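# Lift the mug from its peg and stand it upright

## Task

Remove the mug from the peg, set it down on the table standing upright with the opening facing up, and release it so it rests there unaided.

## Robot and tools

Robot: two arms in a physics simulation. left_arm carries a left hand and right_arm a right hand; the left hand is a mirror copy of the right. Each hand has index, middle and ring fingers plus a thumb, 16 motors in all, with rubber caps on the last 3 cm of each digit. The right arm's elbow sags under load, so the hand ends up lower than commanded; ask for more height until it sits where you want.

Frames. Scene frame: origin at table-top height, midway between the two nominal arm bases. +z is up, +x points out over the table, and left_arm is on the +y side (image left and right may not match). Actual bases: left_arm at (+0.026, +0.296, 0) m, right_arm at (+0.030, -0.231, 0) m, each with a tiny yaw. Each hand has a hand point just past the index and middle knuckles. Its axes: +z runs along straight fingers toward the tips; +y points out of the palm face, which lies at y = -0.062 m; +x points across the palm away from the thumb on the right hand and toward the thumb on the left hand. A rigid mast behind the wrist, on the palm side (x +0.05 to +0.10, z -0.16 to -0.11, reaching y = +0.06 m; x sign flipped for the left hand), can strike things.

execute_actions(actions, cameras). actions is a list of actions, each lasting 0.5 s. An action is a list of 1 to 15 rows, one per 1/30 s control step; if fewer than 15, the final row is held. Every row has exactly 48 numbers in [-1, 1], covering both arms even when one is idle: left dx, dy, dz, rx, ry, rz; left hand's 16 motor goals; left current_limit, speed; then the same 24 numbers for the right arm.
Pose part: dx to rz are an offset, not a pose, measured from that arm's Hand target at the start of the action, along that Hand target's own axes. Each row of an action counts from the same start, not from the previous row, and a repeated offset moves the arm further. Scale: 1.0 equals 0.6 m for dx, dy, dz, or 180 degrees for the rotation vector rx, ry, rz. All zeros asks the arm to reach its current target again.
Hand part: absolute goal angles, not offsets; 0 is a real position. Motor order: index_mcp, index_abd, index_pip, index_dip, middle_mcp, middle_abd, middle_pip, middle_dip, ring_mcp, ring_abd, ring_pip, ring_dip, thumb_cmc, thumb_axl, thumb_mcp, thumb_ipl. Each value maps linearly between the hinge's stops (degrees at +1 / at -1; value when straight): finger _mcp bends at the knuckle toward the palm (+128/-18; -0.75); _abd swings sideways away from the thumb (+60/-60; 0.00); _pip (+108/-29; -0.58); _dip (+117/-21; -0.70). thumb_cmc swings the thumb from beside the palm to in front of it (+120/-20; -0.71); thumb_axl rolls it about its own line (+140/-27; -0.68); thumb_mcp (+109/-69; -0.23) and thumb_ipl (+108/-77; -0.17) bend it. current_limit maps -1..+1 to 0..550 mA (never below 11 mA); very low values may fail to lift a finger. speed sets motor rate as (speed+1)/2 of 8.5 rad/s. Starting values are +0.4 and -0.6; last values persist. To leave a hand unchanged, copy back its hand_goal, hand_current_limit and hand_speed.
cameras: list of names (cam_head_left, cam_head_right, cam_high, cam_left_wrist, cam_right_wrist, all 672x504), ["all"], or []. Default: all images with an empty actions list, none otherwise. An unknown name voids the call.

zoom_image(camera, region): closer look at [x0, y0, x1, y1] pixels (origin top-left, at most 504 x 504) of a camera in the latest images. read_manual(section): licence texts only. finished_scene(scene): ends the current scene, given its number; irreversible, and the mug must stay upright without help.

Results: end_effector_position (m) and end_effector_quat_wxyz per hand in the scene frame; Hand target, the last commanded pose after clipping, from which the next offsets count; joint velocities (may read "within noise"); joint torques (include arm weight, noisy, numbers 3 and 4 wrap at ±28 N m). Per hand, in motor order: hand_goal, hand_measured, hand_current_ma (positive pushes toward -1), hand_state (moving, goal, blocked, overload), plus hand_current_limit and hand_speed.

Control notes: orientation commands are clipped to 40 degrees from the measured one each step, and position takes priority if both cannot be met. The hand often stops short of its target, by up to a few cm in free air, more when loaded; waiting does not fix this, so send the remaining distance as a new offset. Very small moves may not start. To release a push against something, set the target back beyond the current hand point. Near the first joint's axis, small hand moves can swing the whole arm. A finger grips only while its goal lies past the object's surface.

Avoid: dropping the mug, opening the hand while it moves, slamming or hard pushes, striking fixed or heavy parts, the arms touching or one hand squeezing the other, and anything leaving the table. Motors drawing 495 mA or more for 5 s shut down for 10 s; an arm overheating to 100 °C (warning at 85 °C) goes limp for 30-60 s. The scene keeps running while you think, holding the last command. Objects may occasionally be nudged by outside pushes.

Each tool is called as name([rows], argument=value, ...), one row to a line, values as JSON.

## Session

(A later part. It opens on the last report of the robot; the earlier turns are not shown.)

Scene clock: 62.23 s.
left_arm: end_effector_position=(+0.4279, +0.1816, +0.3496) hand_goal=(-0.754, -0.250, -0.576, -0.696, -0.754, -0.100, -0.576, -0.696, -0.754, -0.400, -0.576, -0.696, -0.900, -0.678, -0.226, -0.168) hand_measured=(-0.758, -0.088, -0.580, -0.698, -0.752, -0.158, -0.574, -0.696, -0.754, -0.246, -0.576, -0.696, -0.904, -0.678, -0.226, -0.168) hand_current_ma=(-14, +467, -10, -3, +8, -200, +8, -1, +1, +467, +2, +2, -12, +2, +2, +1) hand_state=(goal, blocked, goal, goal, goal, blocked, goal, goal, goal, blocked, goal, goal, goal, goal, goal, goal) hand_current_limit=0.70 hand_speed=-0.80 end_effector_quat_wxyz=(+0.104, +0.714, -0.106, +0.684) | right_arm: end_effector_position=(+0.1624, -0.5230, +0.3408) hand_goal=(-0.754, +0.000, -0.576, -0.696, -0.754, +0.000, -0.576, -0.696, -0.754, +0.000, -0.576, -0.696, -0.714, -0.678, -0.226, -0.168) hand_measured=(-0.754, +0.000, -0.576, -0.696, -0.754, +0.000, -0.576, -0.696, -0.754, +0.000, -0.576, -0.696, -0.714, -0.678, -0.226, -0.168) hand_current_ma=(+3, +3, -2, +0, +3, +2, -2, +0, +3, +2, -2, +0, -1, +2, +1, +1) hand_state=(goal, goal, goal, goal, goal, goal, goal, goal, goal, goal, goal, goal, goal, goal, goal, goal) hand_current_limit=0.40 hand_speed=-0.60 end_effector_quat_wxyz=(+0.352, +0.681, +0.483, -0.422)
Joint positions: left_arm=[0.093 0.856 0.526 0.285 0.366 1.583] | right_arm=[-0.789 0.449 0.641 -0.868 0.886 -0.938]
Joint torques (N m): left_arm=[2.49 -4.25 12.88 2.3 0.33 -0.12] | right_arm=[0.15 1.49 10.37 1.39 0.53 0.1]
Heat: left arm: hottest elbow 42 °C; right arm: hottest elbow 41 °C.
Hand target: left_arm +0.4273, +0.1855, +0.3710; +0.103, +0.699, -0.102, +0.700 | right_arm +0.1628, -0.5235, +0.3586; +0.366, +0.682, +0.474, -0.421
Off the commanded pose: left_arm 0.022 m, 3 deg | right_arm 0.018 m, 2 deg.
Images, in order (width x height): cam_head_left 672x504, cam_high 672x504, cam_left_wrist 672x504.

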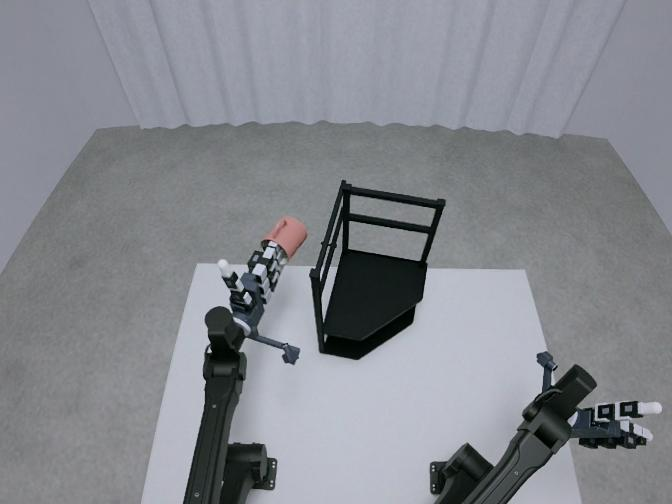

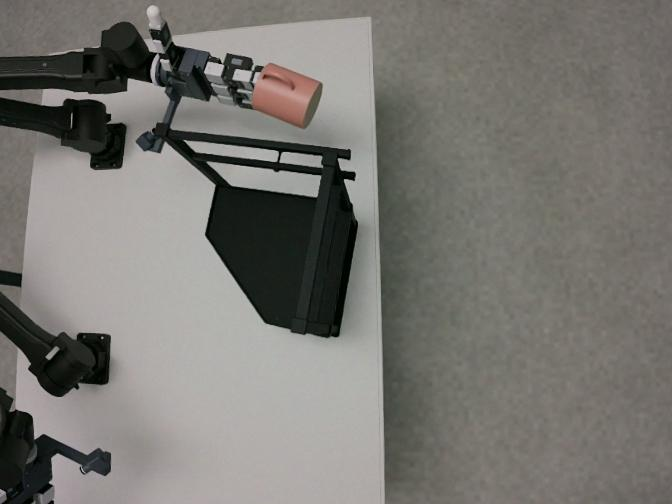

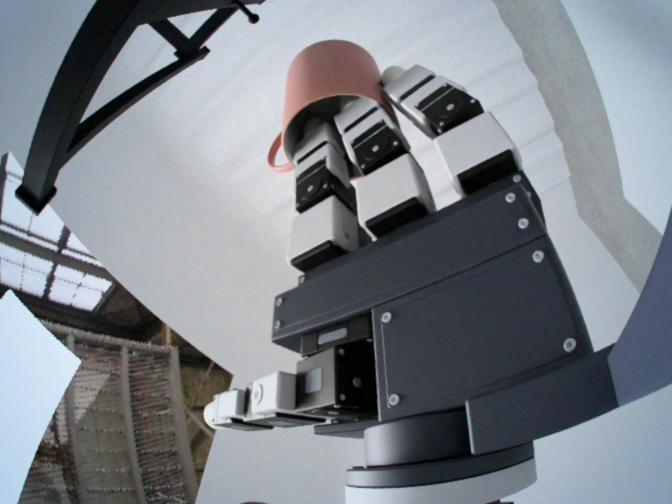

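execute_actions([
  [[0,-0.0418,-0.0645,0.0306,0,0,-0.754,-0.25,-0.576,-0.696,-0.754,-0.1,-0.576,-0.696,-0.754,-0.4,-0.576,-0.696,-0.9,-0.678,-0.226,-0.168,0.7,-0.8,0,0,0,0,0,0,-0.754,0,-0.576,-0.696,-0.754,0,-0.576,-0.696,-0.754,0,-0.576,-0.696,-0.714,-0.678,-0.226,-0.168,0.4,-0.6]],
  [[0,-0.0478,-0.0603,0.0306,0,0,-0.754,-0.25,-0.576,-0.696,-0.754,-0.1,-0.576,-0.696,-0.754,-0.4,-0.576,-0.696,-0.9,-0.678,-0.226,-0.168,0.7,-0.8,0,0,0,0,0,0,-0.754,0,-0.576,-0.696,-0.754,0,-0.576,-0.696,-0.754,0,-0.576,-0.696,-0.714,-0.678,-0.226,-0.168,0.4,-0.6]],
  [[-0.04,-0.03,-0.03,0.0306,0,0,-0.754,-0.25,-0.576,-0.696,-0.754,-0.1,-0.576,-0.696,-0.754,-0.4,-0.576,-0.696,-0.9,-0.678,-0.226,-0.168,0.7,-0.8,0,0,0,0,0,0,-0.754,0,-0.576,-0.696,-0.754,0,-0.576,-0.696,-0.754,0,-0.576,-0.696,-0.714,-0.678,-0.226,-0.168,0.4,-0.6]],
], cameras=["cam_left_wrist","cam_head_left","cam_high"])

zoom_image(camera="cam_left_wrist", region=[200, 0, 500, 240])

zoom_image(camera="cam_high", region=[140, 0, 340, 140])

Scene clock: 64.70 s.
left_arm: end_effector_position=(+0.3560, +0.2738, +0.3220) hand_goal=(-0.754, -0.250, -0.576, -0.696, -0.754, -0.100, -0.576, -0.696, -0.754, -0.400, -0.576, -0.696, -0.900, -0.678, -0.226, -0.168) hand_measured=(-0.758, -0.088, -0.578, -0.698, -0.752, -0.158, -0.572, -0.696, -0.754, -0.246, -0.574, -0.694, -0.904, -0.678, -0.226, -0.168) hand_current_ma=(-14, +467, -8, -3, +7, -200, +9, +0, +2, +467, +5, +3, -11, +2, +2, +1) hand_state=(goal, blocked, goal, goal, goal, blocked, goal, goal, goal, blocked, goal, goal, goal, goal, goal, goal) hand_current_limit=0.70 hand_speed=-0.80 end_effector_quat_wxyz=(+0.007, +0.726, +0.001, +0.688) | right_arm: end_effector_position=(+0.1624, -0.5230, +0.3408) hand_goal=(-0.754, +0.000, -0.576, -0.696, -0.754, +0.000, -0.576, -0.696, -0.754, +0.000, -0.576, -0.696, -0.714, -0.678, -0.226, -0.168) hand_measured=(-0.754, +0.000, -0.576, -0.696, -0.754, +0.000, -0.576, -0.696, -0.754, +0.000, -0.576, -0.696, -0.714, -0.678, -0.226, -0.168) hand_current_ma=(+3, +3, -2, +0, +3, +2, -2, +0, +3, +2, -2, +0, -1, +2, +1, +1) hand_state=(goal, goal, goal, goal, goal, goal, goal, goal, goal, goal, goal, goal, goal, goal, goal, goal) hand_current_limit=0.40 hand_speed=-0.60 end_effector_quat_wxyz=(+0.352, +0.681, +0.483, -0.422)
Joint positions: left_arm=[0.415 0.474 0.338 0.079 0.4 1.583] | right_arm=[-0.789 0.449 0.641 -0.868 0.886 -0.938]
Joint torques (N m): left_arm=[2.08 -0.73 13.57 2.29 0.33 -0.1] | right_arm=[-0.67 1.9 10.26 1.33 0.58 0.08]
Heat: left arm: hottest elbow 42 °C; right arm: hottest elbow 41 °C.
Hand target: left_arm +0.3514, +0.2755, +0.3467; +0.001, +0.707, +0.000, +0.708 | right_arm +0.1628, -0.5235, +0.3586; +0.366, +0.682, +0.474, -0.421
Off the commanded pose: left_arm 0.025 m, 3 deg | right_arm 0.018 m, 2 deg.
Images, in order (width x height): cam_head_left 672x504, cam_high 672x504, cam_left_wrist 672x504.

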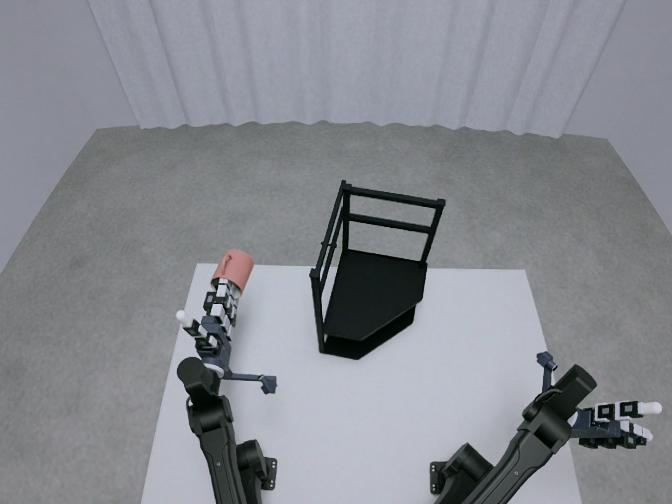

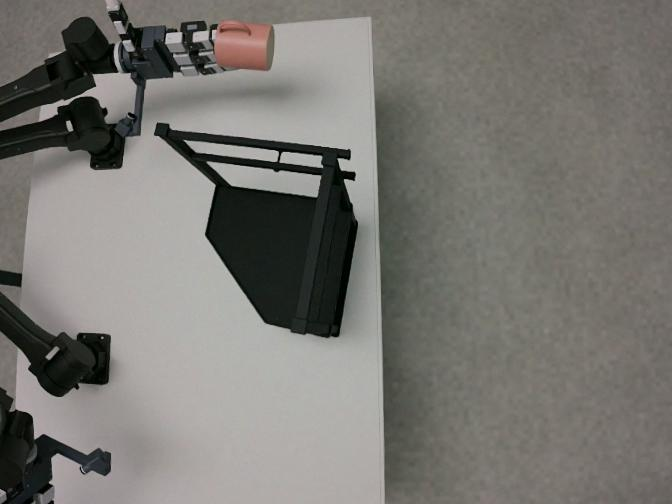

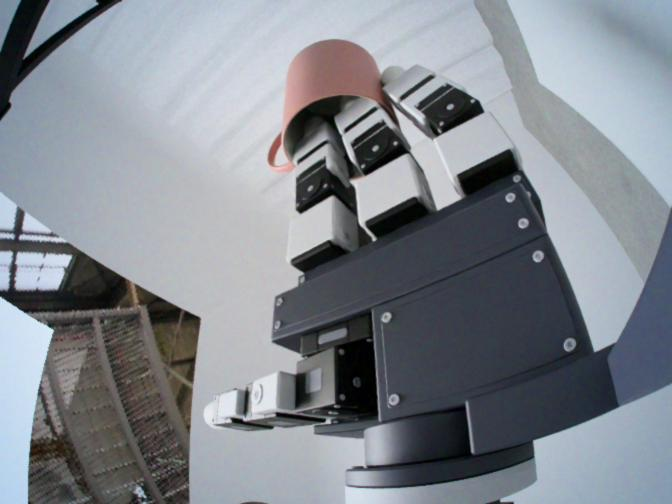

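Scaled by 1.680 from the camera's 672x504 image, which has a finer 960x720 frame.

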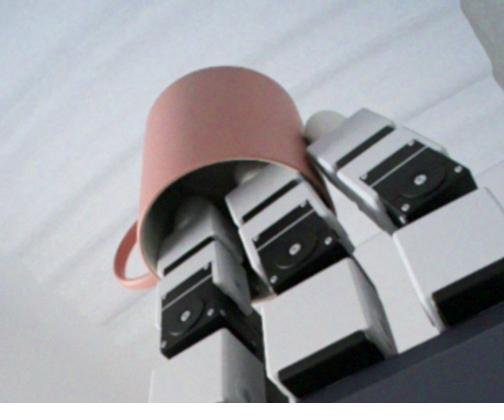

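Scaled by 2.520.

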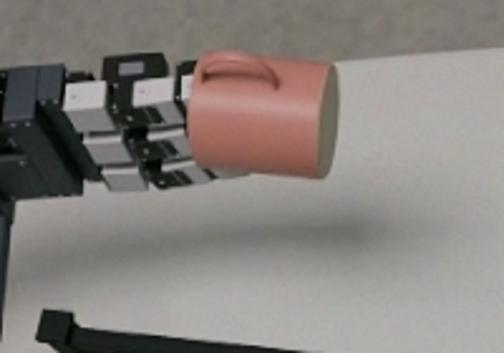

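execute_actions([
  [[-0.0667,0,-0.0167,0,-0.0389,0,-0.754,-0.25,-0.576,-0.696,-0.754,-0.1,-0.576,-0.696,-0.754,-0.4,-0.576,-0.696,-0.9,-0.678,-0.226,-0.168,0.7,-0.8,0,0,0,0,0,0,-0.754,0,-0.576,-0.696,-0.754,0,-0.576,-0.696,-0.754,0,-0.576,-0.696,-0.714,-0.678,-0.226,-0.168,0.4,-0.6]],
  [[-0.0682,0,-0.0083,0,-0.0389,0,-0.754,-0.25,-0.576,-0.696,-0.754,-0.1,-0.576,-0.696,-0.754,-0.4,-0.576,-0.696,-0.9,-0.678,-0.226,-0.168,0.7,-0.8,0,0,0,0,0,0,-0.754,0,-0.576,-0.696,-0.754,0,-0.576,-0.696,-0.754,0,-0.576,-0.696,-0.714,-0.678,-0.226,-0.168,0.4,-0.6]],
], cameras=["cam_high","cam_head_left"])

Scene clock: 69.23 s.
left_arm: end_effector_position=(+0.3328, +0.2733, +0.2435) hand_goal=(-0.754, -0.250, -0.576, -0.696, -0.754, -0.100, -0.576, -0.696, -0.754, -0.400, -0.576, -0.696, -0.900, -0.678, -0.226, -0.168) hand_measured=(-0.758, -0.088, -0.578, -0.698, -0.752, -0.158, -0.572, -0.696, -0.754, -0.246, -0.574, -0.694, -0.904, -0.678, -0.226, -0.168) hand_current_ma=(-15, +467, -8, -3, +7, -201, +9, +0, +2, +467, +5, +3, -11, +2, +2, +1) hand_state=(goal, blocked, goal, goal, goal, blocked, goal, goal, goal, blocked, goal, goal, goal, goal, goal, goal) hand_current_limit=0.70 hand_speed=-0.80 end_effector_quat_wxyz=(+0.013, +0.804, +0.008, +0.595) | right_arm: end_effector_position=(+0.1624, -0.5230, +0.3408) hand_goal=(-0.754, +0.000, -0.576, -0.696, -0.754, +0.000, -0.576, -0.696, -0.754, +0.000, -0.576, -0.696, -0.714, -0.678, -0.226, -0.168) hand_measured=(-0.754, +0.000, -0.576, -0.696, -0.754, +0.000, -0.576, -0.696, -0.754, +0.000, -0.576, -0.696, -0.714, -0.678, -0.226, -0.168) hand_current_ma=(+3, +3, -2, +0, +3, +2, -2, +0, +3, +2, -2, +0, -1, +2, +1, +1) hand_state=(goal, goal, goal, goal, goal, goal, goal, goal, goal, goal, goal, goal, goal, goal, goal, goal) hand_current_limit=0.40 hand_speed=-0.60 end_effector_quat_wxyz=(+0.352, +0.681, +0.483, -0.422)
Joint positions: left_arm=[0.469 0.398 0.277 -0.208 0.436 1.681] | right_arm=[-0.789 0.449 0.641 -0.868 0.886 -0.938]
Joint torques (N m): left_arm=[2.32 0.09 13.79 2.19 0.62 0.1] | right_arm=[-0.09 2.02 10.35 1.2 0.55 0.09]
Heat: left arm: hottest elbow 42 °C; right arm: hottest elbow 41 °C.
Hand target: left_arm +0.3316, +0.2755, +0.2667; +0.001, +0.788, -0.001, +0.616 | right_arm +0.1628, -0.5235, +0.3586; +0.366, +0.682, +0.474, -0.421
Off the commanded pose: left_arm 0.023 m, 4 deg | right_arm 0.018 m, 2 deg.
Images, in order (width x height): cam_head_left 672x504, cam_high 672x504.

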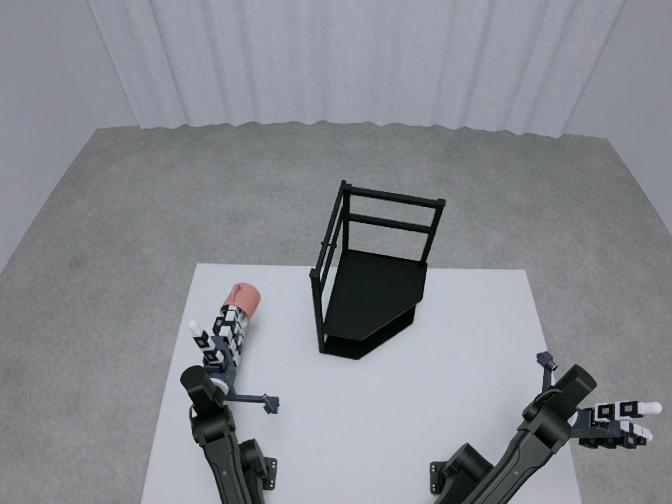

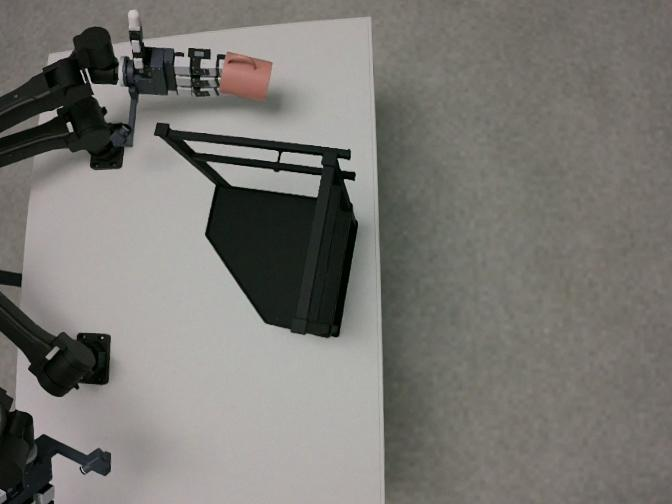

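execute_actions([
  [[-0.076,0,0.019,0,-0.0444,0,-0.754,-0.25,-0.576,-0.696,-0.754,-0.1,-0.576,-0.696,-0.754,-0.4,-0.576,-0.696,-0.9,-0.678,-0.226,-0.168,0.7,-0.8,0,0,0,0,0,0,-0.754,0,-0.576,-0.696,-0.754,0,-0.576,-0.696,-0.754,0,-0.576,-0.696,-0.714,-0.678,-0.226,-0.168,0.4,-0.6]],
  [[-0.0727,0,0.0204,0,-0.0389,0,-0.754,-0.25,-0.576,-0.696,-0.754,-0.1,-0.576,-0.696,-0.754,-0.4,-0.576,-0.696,-0.9,-0.678,-0.226,-0.168,0.7,-0.8,0,0,0,0,0,0,-0.754,0,-0.576,-0.696,-0.754,0,-0.576,-0.696,-0.754,0,-0.576,-0.696,-0.714,-0.678,-0.226,-0.168,0.4,-0.6]],
], cameras=["cam_high","cam_head_left"])

Scene clock: 71.23 s.
left_arm: end_effector_position=(+0.3213, +0.2741, +0.1539) hand_goal=(-0.754, -0.250, -0.576, -0.696, -0.754, -0.100, -0.576, -0.696, -0.754, -0.400, -0.576, -0.696, -0.900, -0.678, -0.226, -0.168) hand_measured=(-0.758, -0.088, -0.578, -0.698, -0.752, -0.158, -0.572, -0.696, -0.754, -0.246, -0.574, -0.694, -0.904, -0.678, -0.226, -0.168) hand_current_ma=(-15, +467, -8, -3, +7, -202, +9, +0, +2, +467, +5, +3, -11, +2, +2, +1) hand_state=(goal, blocked, goal, goal, goal, blocked, goal, goal, goal, blocked, goal, goal, goal, goal, goal, goal) hand_current_limit=0.70 hand_speed=-0.80 end_effector_quat_wxyz=(+0.011, +0.874, +0.011, +0.486) | right_arm: end_effector_position=(+0.1624, -0.5230, +0.3408) hand_goal=(-0.754, +0.000, -0.576, -0.696, -0.754, +0.000, -0.576, -0.696, -0.754, +0.000, -0.576, -0.696, -0.714, -0.678, -0.226, -0.168) hand_measured=(-0.754, +0.000, -0.576, -0.696, -0.754, +0.000, -0.576, -0.696, -0.754, +0.000, -0.576, -0.696, -0.714, -0.678, -0.226, -0.168) hand_current_ma=(+3, +3, -2, +0, +3, +2, -2, +0, +3, +2, -2, +0, -1, +2, +1, +1) hand_state=(goal, goal, goal, goal, goal, goal, goal, goal, goal, goal, goal, goal, goal, goal, goal, goal) hand_current_limit=0.40 hand_speed=-0.60 end_effector_quat_wxyz=(+0.352, +0.681, +0.483, -0.422)
Joint positions: left_arm=[0.469 0.495 0.218 -0.328 0.383 1.788] | right_arm=[-0.789 0.449 0.641 -0.868 0.886 -0.938]
Joint torques (N m): left_arm=[1.2 0.38 13.29 2.11 0.58 0.11] | right_arm=[-0.73 1.79 10.29 1.24 0.57 0.04]
Heat: left arm: hottest elbow 42 °C; right arm: hottest elbow 41 °C.
Hand target: left_arm +0.3267, +0.2753, +0.1747; +0.001, +0.861, -0.001, +0.508 | right_arm +0.1628, -0.5235, +0.3586; +0.366, +0.682, +0.474, -0.421
Off the commanded pose: left_arm 0.021 m, 3 deg | right_arm 0.018 m, 2 deg.
Images, in order (width x height): cam_head_left 672x504, cam_high 672x504.

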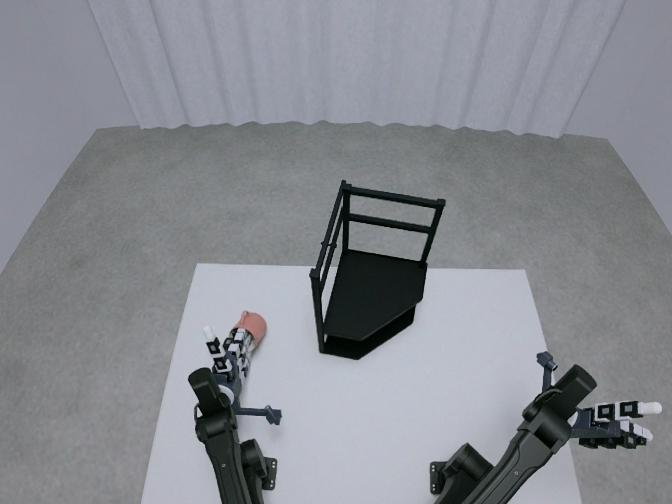

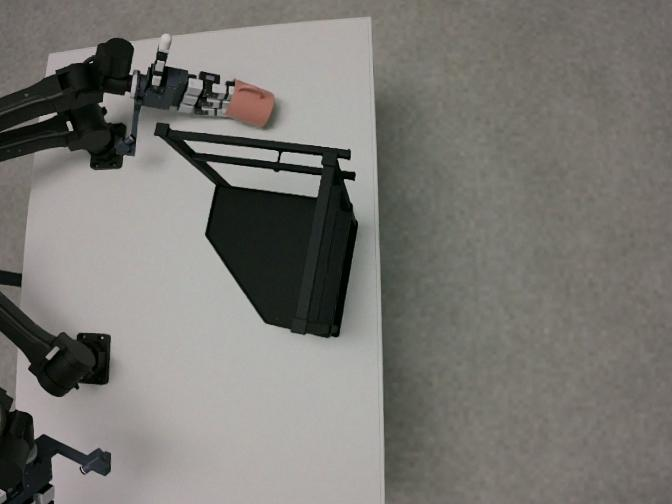

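execute_actions([
  [[-0.0292,0,0.0162,0,-0.011,0,-0.754,-0.25,-0.576,-0.696,-0.754,-0.1,-0.576,-0.696,-0.754,-0.4,-0.576,-0.696,-0.9,-0.678,-0.226,-0.168,0.7,-0.8,0,0,0,0,0,0,-0.754,0,-0.576,-0.696,-0.754,0,-0.576,-0.696,-0.754,0,-0.576,-0.696,-0.714,-0.678,-0.226,-0.168,0.4,-0.6]],
  [[-0.0171,0,0.0103,0,0,0,-0.754,-0.25,-0.576,-0.696,-0.754,-0.1,-0.576,-0.696,-0.754,-0.4,-0.576,-0.696,-0.9,-0.678,-0.226,-0.168,0.7,-0.8,0,0,0,0,0,0,-0.754,0,-0.576,-0.696,-0.754,0,-0.576,-0.696,-0.754,0,-0.576,-0.696,-0.714,-0.678,-0.226,-0.168,0.4,-0.6]],
], cameras=["cam_head_left","cam_head_right","cam_high"])

zoom_image(camera="cam_head_left", region=[170, 270, 310, 400])

Scene clock: 73.00 s.
left_arm: end_effector_position=(+0.3243, +0.2770, +0.1396) hand_goal=(-0.754, -0.250, -0.576, -0.696, -0.754, -0.100, -0.576, -0.696, -0.754, -0.400, -0.576, -0.696, -0.900, -0.678, -0.226, -0.168) hand_measured=(-0.758, -0.094, -0.578, -0.698, -0.752, -0.160, -0.572, -0.696, -0.752, -0.254, -0.574, -0.694, -0.904, -0.678, -0.226, -0.168) hand_current_ma=(-12, +467, -8, -3, +6, -212, +9, +0, +4, +467, +5, +3, -11, +2, +3, +1) hand_state=(goal, blocked, goal, goal, goal, blocked, goal, goal, goal, blocked, goal, goal, goal, goal, goal, goal) hand_current_limit=0.70 hand_speed=-0.80 end_effector_quat_wxyz=(+0.005, +0.875, +0.010, +0.484) | right_arm: end_effector_position=(+0.1624, -0.5230, +0.3408) hand_goal=(-0.754, +0.000, -0.576, -0.696, -0.754, +0.000, -0.576, -0.696, -0.754, +0.000, -0.576, -0.696, -0.714, -0.678, -0.226, -0.168) hand_measured=(-0.754, +0.000, -0.576, -0.696, -0.754, +0.000, -0.576, -0.696, -0.754, +0.000, -0.576, -0.696, -0.714, -0.678, -0.226, -0.168) hand_current_ma=(+3, +3, -2, +0, +3, +2, -2, +0, +3, +2, -2, +0, -1, +2, +1, +1) hand_state=(goal, goal, goal, goal, goal, goal, goal, goal, goal, goal, goal, goal, goal, goal, goal, goal) hand_current_limit=0.40 hand_speed=-0.60 end_effector_quat_wxyz=(+0.352, +0.681, +0.483, -0.422)
Joint positions: left_arm=[0.469 0.544 0.194 -0.257 0.373 1.798] | right_arm=[-0.789 0.449 0.641 -0.868 0.886 -0.938]
Joint torques (N m): left_arm=[0.56 1.44 10.7 2.76 0.51 0.14] | right_arm=[-0.91 1.73 10.4 1.29 0.58 0.11]
Heat: left arm: hottest elbow 42 °C; right arm: hottest elbow 42 °C.
Hand target: left_arm +0.3268, +0.2753, +0.1426; +0.001, +0.870, -0.001, +0.493 | right_arm +0.1628, -0.5235, +0.3586; +0.366, +0.682, +0.474, -0.421
Off the commanded pose: left_arm 0.004 m, 2 deg | right_arm 0.018 m, 2 deg.
Images, in order (width x height): cam_head_left 672x504, cam_head_right 672x504, cam_high 672x504.

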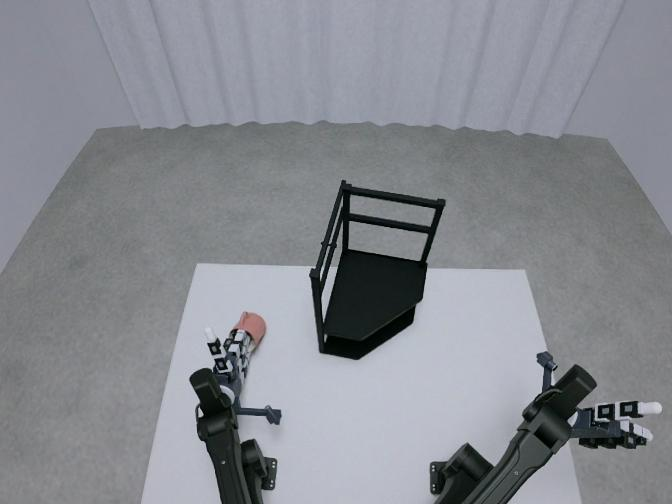

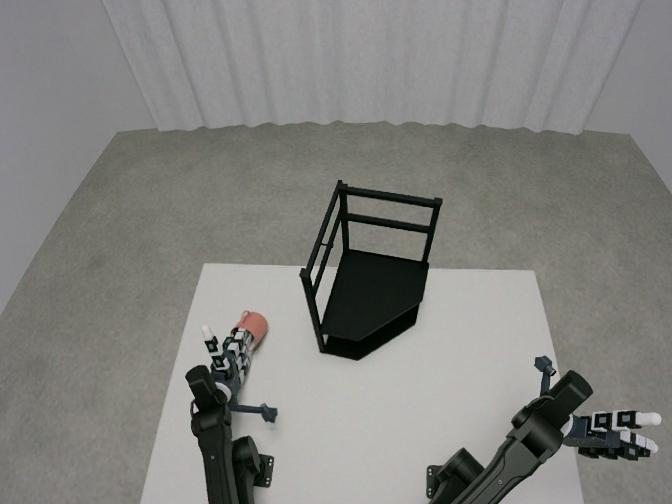

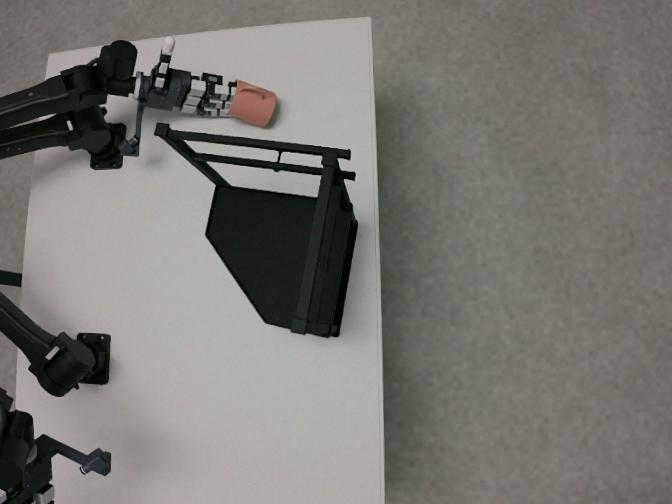

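Scaled by 3.600.

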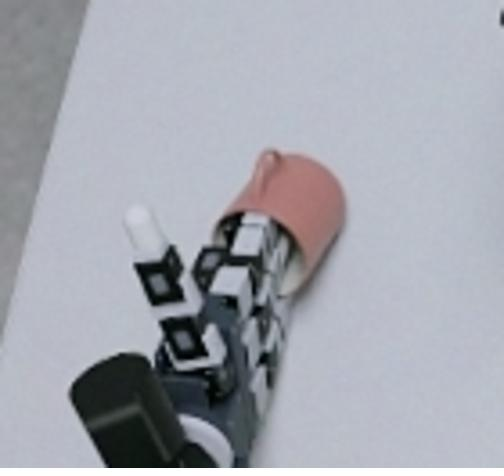

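execute_actions([
  [[0.0526,0,0.0034,0,-0.0444,0,-0.754,-0.25,-0.576,-0.696,-0.754,-0.1,-0.576,-0.696,-0.754,-0.4,-0.576,-0.696,-0.9,-0.678,-0.226,-0.168,0.7,-0.8,0,0,0,0,0,0,-0.754,0,-0.576,-0.696,-0.754,0,-0.576,-0.696,-0.754,0,-0.576,-0.696,-0.714,-0.678,-0.226,-0.168,0.4,-0.6]],
], cameras=["cam_head_left","cam_high"])

zoom_image(camera="cam_head_left", region=[170, 270, 310, 400])

zoom_image(camera="cam_high", region=[120, 20, 320, 170])

Scene clock: 75.27 s.
left_arm: end_effector_position=(+0.3347, +0.2761, +0.1473) hand_goal=(-0.754, -0.250, -0.576, -0.696, -0.754, -0.100, -0.576, -0.696, -0.754, -0.400, -0.576, -0.696, -0.900, -0.678, -0.226, -0.168) hand_measured=(-0.754, -0.134, -0.580, -0.698, -0.760, -0.180, -0.578, -0.696, -0.756, -0.294, -0.576, -0.694, -0.904, -0.678, -0.226, -0.168) hand_current_ma=(-1, +437, -9, -3, -23, -294, -5, +0, -3, +397, +0, +3, -11, +2, +3, +1) hand_state=(goal, blocked, goal, goal, goal, blocked, goal, goal, goal, blocked, goal, goal, goal, goal, goal, goal) hand_current_limit=0.70 hand_speed=-0.80 end_effector_quat_wxyz=(+0.005, +0.907, +0.012, +0.421) | right_arm: end_effector_position=(+0.1624, -0.5230, +0.3408) hand_goal=(-0.754, +0.000, -0.576, -0.696, -0.754, +0.000, -0.576, -0.696, -0.754, +0.000, -0.576, -0.696, -0.714, -0.678, -0.226, -0.168) hand_measured=(-0.754, +0.000, -0.576, -0.696, -0.754, +0.000, -0.576, -0.696, -0.754, +0.000, -0.576, -0.696, -0.714, -0.678, -0.226, -0.168) hand_current_ma=(+3, +3, -2, +0, +3, +2, -2, +0, +3, +2, -2, +0, -1, +2, +1, +1) hand_state=(goal, goal, goal, goal, goal, goal, goal, goal, goal, goal, goal, goal, goal, goal, goal, goal) hand_current_limit=0.40 hand_speed=-0.60 end_effector_quat_wxyz=(+0.352, +0.681, +0.483, -0.422)
Joint positions: left_arm=[0.408 0.621 0.314 -0.432 0.289 1.801] | right_arm=[-0.789 0.449 0.641 -0.868 0.886 -0.938]
Joint torques (N m): left_arm=[0.15 0.56 14.91 1.29 0.4 0.13] | right_arm=[-0.91 2.26 10.25 1.18 0.57 0.06]
Heat: left arm: hottest elbow 42 °C; right arm: hottest elbow 42 °C.
Hand target: left_arm +0.3447, +0.2753, +0.1686; +0.001, +0.902, -0.001, +0.431 | right_arm +0.1628, -0.5235, +0.3586; +0.366, +0.682, +0.474, -0.421
Off the commanded pose: left_arm 0.024 m, 2 deg | right_arm 0.018 m, 2 deg.
Images, in order (width x height): cam_head_left 672x504, cam_high 672x504.

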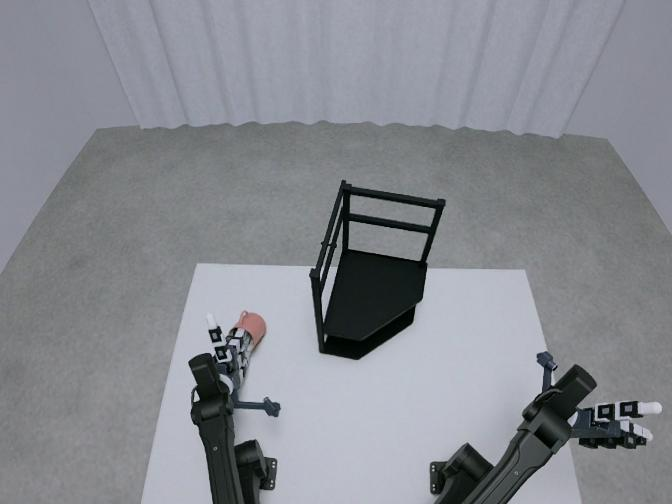

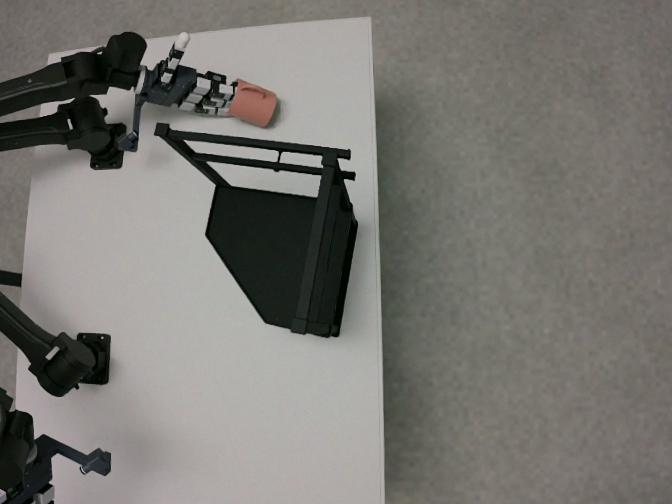

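Scaled by 3.600.

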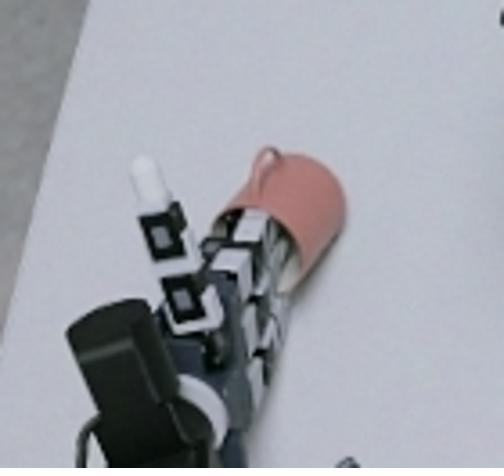

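Scaled by 2.520.

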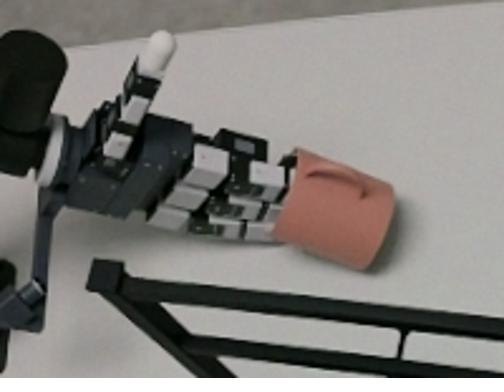

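execute_actions(actions=[])

zoom_image(camera="cam_high", region=[200, 50, 310, 150])

zoom_image(camera="cam_head_right", region=[190, 290, 300, 390])

zoom_image(camera="cam_head_left", region=[190, 290, 300, 390])

Scene clock: 76.50 s.
left_arm: end_effector_position=(+0.3348, +0.2761, +0.1474) hand_goal=(-0.754, -0.250, -0.576, -0.696, -0.754, -0.100, -0.576, -0.696, -0.754, -0.400, -0.576, -0.696, -0.900, -0.678, -0.226, -0.168) hand_measured=(-0.754, -0.136, -0.580, -0.698, -0.760, -0.180, -0.578, -0.696, -0.756, -0.294, -0.576, -0.694, -0.904, -0.678, -0.226, -0.168) hand_current_ma=(-1, +437, -9, -3, -23, -294, -5, +0, -3, +396, +0, +3, -11, +2, +3, +1) hand_state=(goal, blocked, goal, goal, goal, blocked, goal, goal, goal, blocked, goal, goal, goal, goal, goal, goal) hand_current_limit=0.70 hand_speed=-0.80 end_effector_quat_wxyz=(+0.005, +0.907, +0.012, +0.421) | right_arm: end_effector_position=(+0.1624, -0.5230, +0.3408) hand_goal=(-0.754, +0.000, -0.576, -0.696, -0.754, +0.000, -0.576, -0.696, -0.754, +0.000, -0.576, -0.696, -0.714, -0.678, -0.226, -0.168) hand_measured=(-0.754, +0.000, -0.576, -0.696, -0.754, +0.000, -0.576, -0.696, -0.754, +0.000, -0.576, -0.696, -0.714, -0.678, -0.226, -0.168) hand_current_ma=(+3, +3, -2, +0, +3, +2, -2, +0, +3, +2, -2, +0, -1, +2, +1, +1) hand_state=(goal, goal, goal, goal, goal, goal, goal, goal, goal, goal, goal, goal, goal, goal, goal, goal) hand_current_limit=0.40 hand_speed=-0.60 end_effector_quat_wxyz=(+0.352, +0.681, +0.483, -0.422)
Joint positions: left_arm=[0.408 0.621 0.314 -0.433 0.289 1.801] | right_arm=[-0.789 0.449 0.641 -0.868 0.886 -0.938]
Joint velocities: within noise
Joint torques (N m): left_arm=[0.03 1.2 14.93 1.01 0.4 0.11] | right_arm=[-0.38 1.73 10.35 1.18 0.58 0.13]
Heat: left arm: hottest elbow 42 °C; right arm: hottest elbow 42 °C.
Hand target: left_arm +0.3448, +0.2753, +0.1687; +0.001, +0.902, -0.001, +0.431 | right_arm +0.1628, -0.5235, +0.3586; +0.366, +0.682, +0.474, -0.421
Off the commanded pose: left_arm 0.023 m, 2 deg | right_arm 0.018 m, 2 deg.

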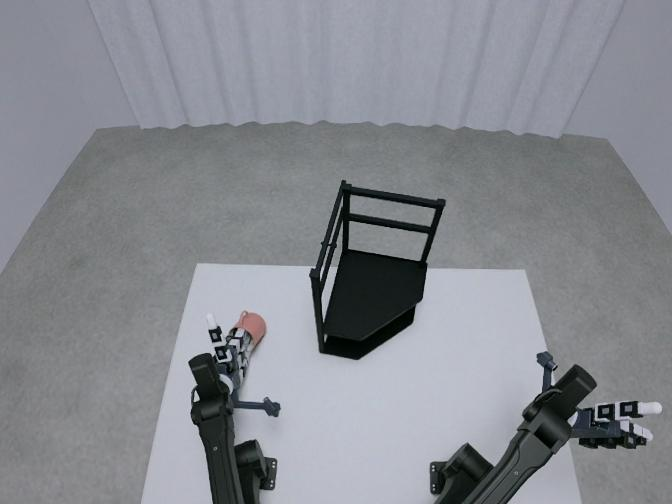

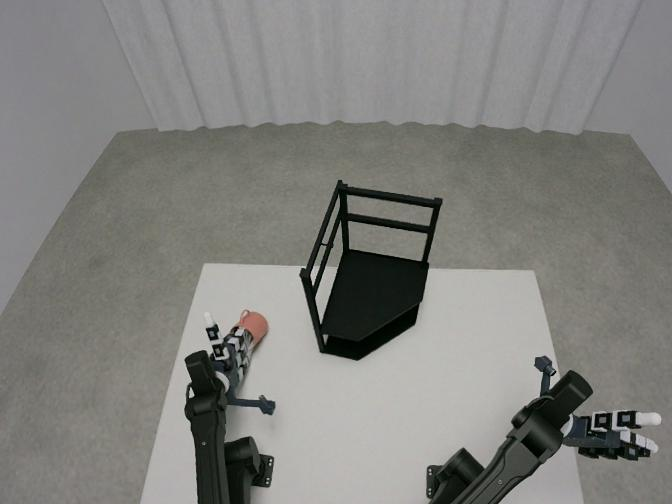

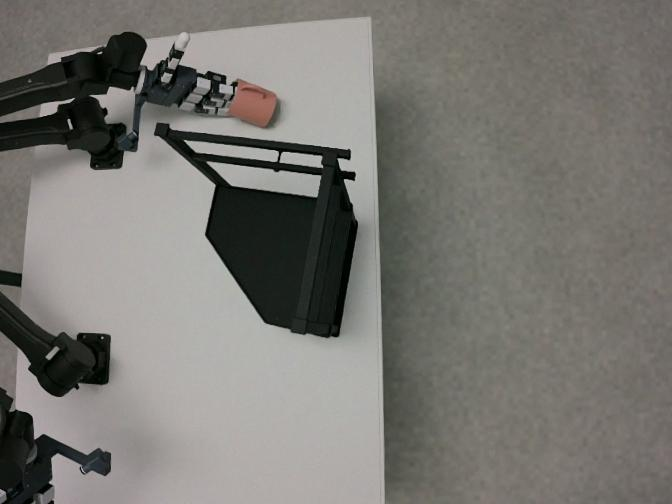

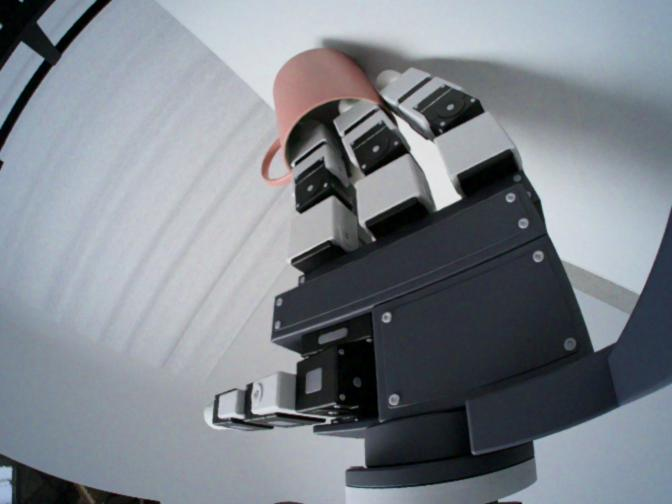

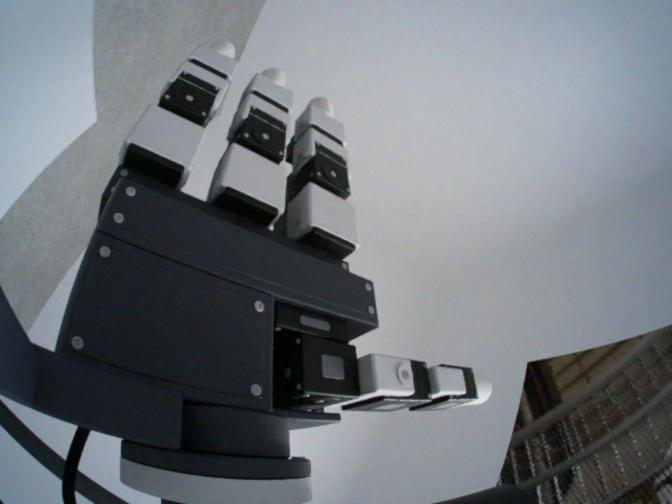

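Scaled by 4.582.

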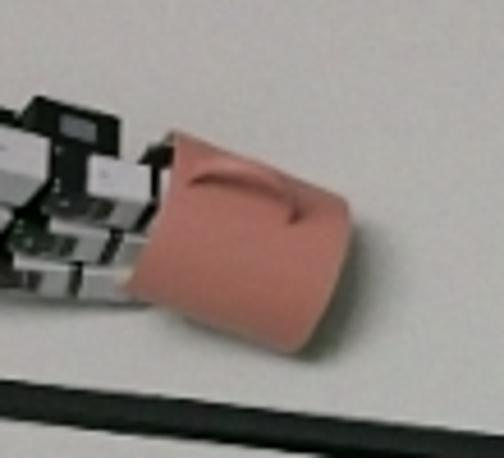

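Scaled by 4.582.

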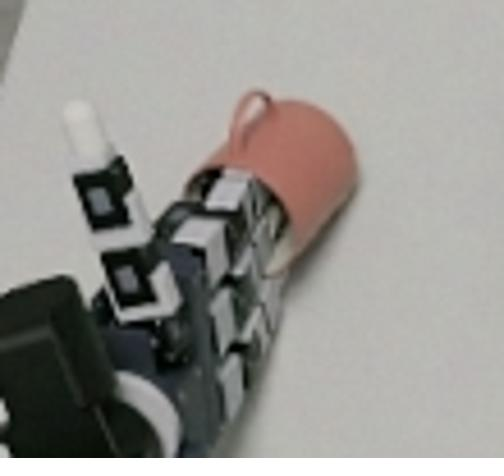

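Scaled by 4.582.

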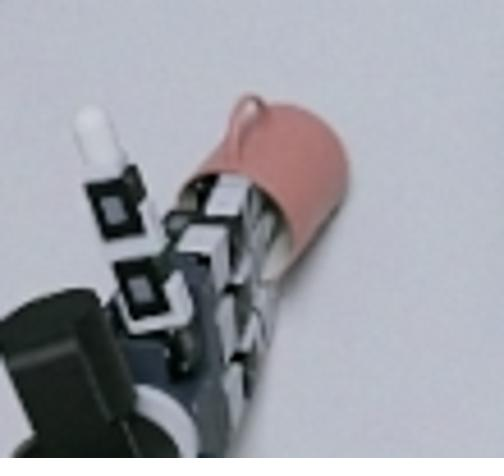

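execute_actions([
  [[0.033,0,0.0087,0,-0.0278,0,-0.754,-0.25,-0.576,-0.696,-0.754,-0.1,-0.576,-0.696,-0.754,-0.4,-0.576,-0.696,-0.9,-0.678,-0.226,-0.168,0.7,-0.8,0,0,0,0,0,0,-0.754,0,-0.576,-0.696,-0.754,0,-0.576,-0.696,-0.754,0,-0.576,-0.696,-0.714,-0.678,-0.226,-0.168,0.4,-0.6]],
  [[0.0337,0,0.0057,0,-0.0278,0,-0.754,-0.25,-0.576,-0.696,-0.754,-0.1,-0.576,-0.696,-0.754,-0.4,-0.576,-0.696,-0.9,-0.678,-0.226,-0.168,0.7,-0.8,0,0,0,0,0,0,-0.754,0,-0.576,-0.696,-0.754,0,-0.576,-0.696,-0.754,0,-0.576,-0.696,-0.714,-0.678,-0.226,-0.168,0.4,-0.6]],
], cameras=["cam_high","cam_left_wrist"])

zoom_image(camera="cam_high", region=[200, 50, 310, 150])

Scene clock: 80.63 s.
left_arm: end_effector_position=(+0.3620, +0.2750, +0.1647) hand_goal=(-0.754, -0.250, -0.576, -0.696, -0.754, -0.100, -0.576, -0.696, -0.754, -0.400, -0.576, -0.696, -0.900, -0.678, -0.226, -0.168) hand_measured=(-0.752, -0.142, -0.578, -0.698, -0.760, -0.184, -0.578, -0.696, -0.754, -0.300, -0.576, -0.694, -0.904, -0.678, -0.224, -0.168) hand_current_ma=(+3, +408, -5, -3, -22, -308, -5, -2, -2, +376, +0, +3, -11, +2, +5, +1) hand_state=(goal, blocked, goal, goal, goal, blocked, goal, goal, goal, blocked, goal, goal, goal, goal, goal, goal) hand_current_limit=0.70 hand_speed=-0.80 end_effector_quat_wxyz=(+0.004, +0.944, +0.003, +0.331) | right_arm: end_effector_position=(+0.1624, -0.5230, +0.3408) hand_goal=(-0.754, +0.000, -0.576, -0.696, -0.754, +0.000, -0.576, -0.696, -0.754, +0.000, -0.576, -0.696, -0.714, -0.678, -0.226, -0.168) hand_measured=(-0.754, +0.000, -0.576, -0.696, -0.754, +0.000, -0.576, -0.696, -0.754, +0.000, -0.576, -0.696, -0.714, -0.678, -0.226, -0.168) hand_current_ma=(+3, +3, -2, +0, +3, +2, -2, +0, +3, +2, -2, +0, -1, +2, +1, +1) hand_state=(goal, goal, goal, goal, goal, goal, goal, goal, goal, goal, goal, goal, goal, goal, goal, goal) hand_current_limit=0.40 hand_speed=-0.60 end_effector_quat_wxyz=(+0.352, +0.681, +0.483, -0.422)
Joint positions: left_arm=[0.326 0.801 0.521 -0.64 0.193 1.801] | right_arm=[-0.789 0.449 0.641 -0.868 0.886 -0.938]
Joint torques (N m): left_arm=[-0.15 -1.26 15.62 1.06 0.33 -0.07] | right_arm=[0.03 1.67 10.33 1.2 0.6 0.04]
Heat: left arm: hottest elbow 42 °C; right arm: hottest elbow 42 °C.
Hand target: left_arm +0.3778, +0.2753, +0.1931; +0.001, +0.936, -0.001, +0.351 | right_arm +0.1628, -0.5235, +0.3586; +0.366, +0.682, +0.474, -0.421
Off the commanded pose: left_arm 0.032 m, 3 deg | right_arm 0.018 m, 2 deg.
Images, in order (width x height): cam_high 672x504, cam_left_wrist 672x504.

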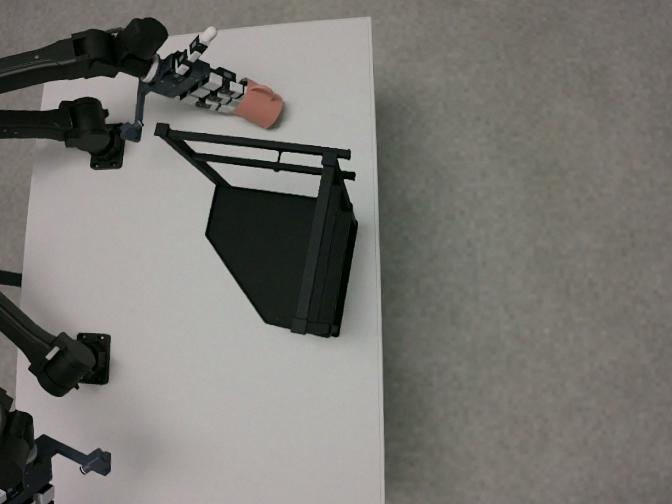

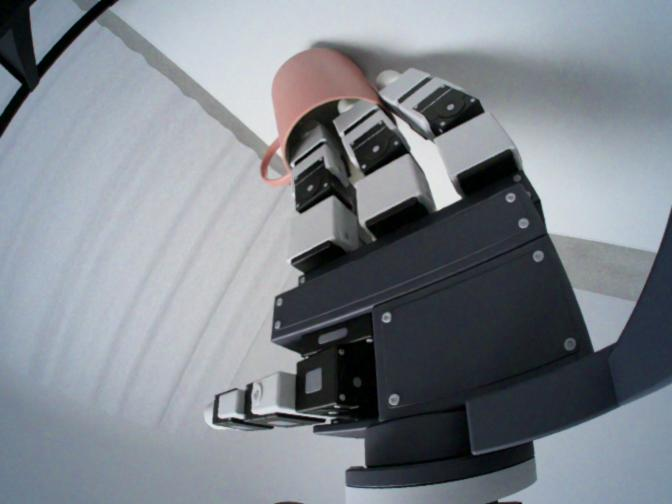

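Scaled by 4.582.

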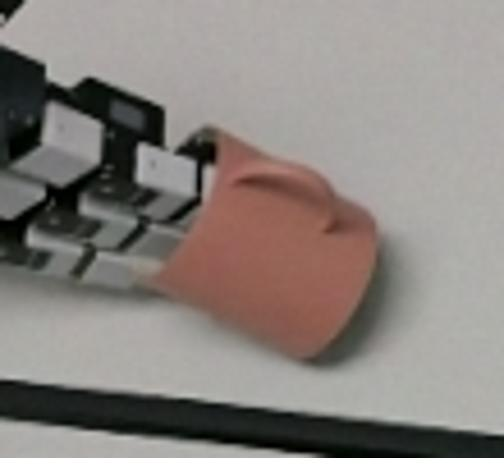

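execute_actions([
  [[0.0483,0,0.0212,0,-0.0583,0,-0.754,-0.25,-0.576,-0.696,-0.754,-0.1,-0.576,-0.696,-0.754,-0.4,-0.576,-0.696,-0.9,-0.678,-0.226,-0.168,0.7,-0.8,0,0,0,0,0,0,-0.754,0,-0.576,-0.696,-0.754,0,-0.576,-0.696,-0.754,0,-0.576,-0.696,-0.714,-0.678,-0.226,-0.168,0.4,-0.6]],
  [[0.0512,0,0.0214,0,-0.0611,0,-0.754,-0.25,-0.576,-0.696,-0.754,-0.1,-0.576,-0.696,-0.754,-0.4,-0.576,-0.696,-0.9,-0.678,-0.226,-0.168,0.7,-0.8,0,0,0,0,0,0,-0.754,0,-0.576,-0.696,-0.754,0,-0.576,-0.696,-0.754,0,-0.576,-0.696,-0.714,-0.678,-0.226,-0.168,0.4,-0.6]],
], cameras=["cam_high","cam_left_wrist"])

zoom_image(camera="cam_high", region=[200, 50, 310, 150])

Scene clock: 82.90 s.
left_arm: end_effector_position=(+0.4237, +0.2760, +0.1836) hand_goal=(-0.754, -0.250, -0.576, -0.696, -0.754, -0.100, -0.576, -0.696, -0.754, -0.400, -0.576, -0.696, -0.900, -0.678, -0.226, -0.168) hand_measured=(-0.754, -0.144, -0.576, -0.698, -0.758, -0.186, -0.578, -0.696, -0.752, -0.300, -0.576, -0.694, -0.904, -0.678, -0.224, -0.168) hand_current_ma=(+2, +402, -2, -3, -15, -312, -5, -2, +3, +371, +0, +3, -11, +2, +8, +1) hand_state=(goal, blocked, goal, goal, goal, blocked, goal, goal, goal, blocked, goal, goal, goal, goal, goal, goal) hand_current_limit=0.70 hand_speed=-0.80 end_effector_quat_wxyz=(+0.005, +0.989, +0.000, +0.151) | right_arm: end_effector_position=(+0.1624, -0.5230, +0.3408) hand_goal=(-0.754, +0.000, -0.576, -0.696, -0.754, +0.000, -0.576, -0.696, -0.754, +0.000, -0.576, -0.696, -0.714, -0.678, -0.226, -0.168) hand_measured=(-0.754, +0.000, -0.576, -0.696, -0.754, +0.000, -0.576, -0.696, -0.754, +0.000, -0.576, -0.696, -0.714, -0.678, -0.226, -0.168) hand_current_ma=(+3, +3, -2, +0, +3, +2, -2, +0, +3, +2, -2, +0, -1, +2, +1, +1) hand_state=(goal, goal, goal, goal, goal, goal, goal, goal, goal, goal, goal, goal, goal, goal, goal, goal) hand_current_limit=0.40 hand_speed=-0.60 end_effector_quat_wxyz=(+0.352, +0.681, +0.483, -0.422)
Joint positions: left_arm=[0.227 1.176 0.928 -1.028 0.069 1.764] | right_arm=[-0.789 0.449 0.641 -0.868 0.886 -0.938]
Joint torques (N m): left_arm=[0.38 -5.83 14.78 0.54 0.16 -0.01] | right_arm=[-0.21 2.08 10.41 1.22 0.57 0.09]
Heat: left arm: hottest elbow 42 °C; right arm: hottest elbow 42 °C.
Hand target: left_arm +0.4410, +0.2751, +0.2072; +0.001, +0.985, -0.001, +0.170 | right_arm +0.1628, -0.5235, +0.3586; +0.366, +0.682, +0.474, -0.421
Off the commanded pose: left_arm 0.029 m, 2 deg | right_arm 0.018 m, 2 deg.
Images, in order (width x height): cam_high 672x504, cam_left_wrist 672x504.

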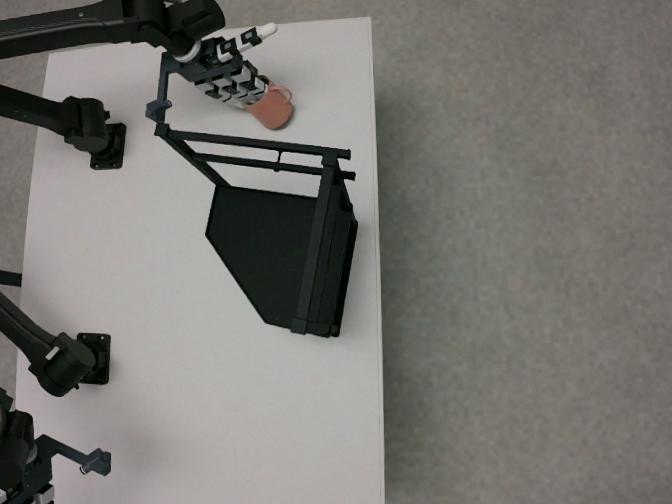

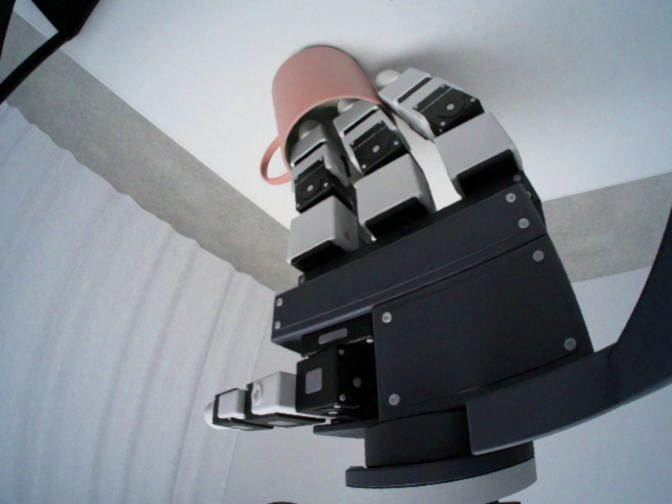

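Scaled by 4.582.

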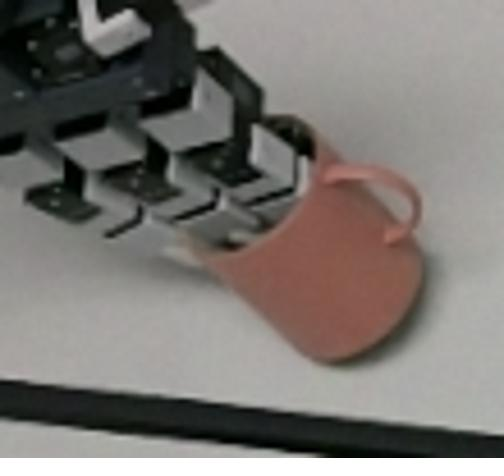

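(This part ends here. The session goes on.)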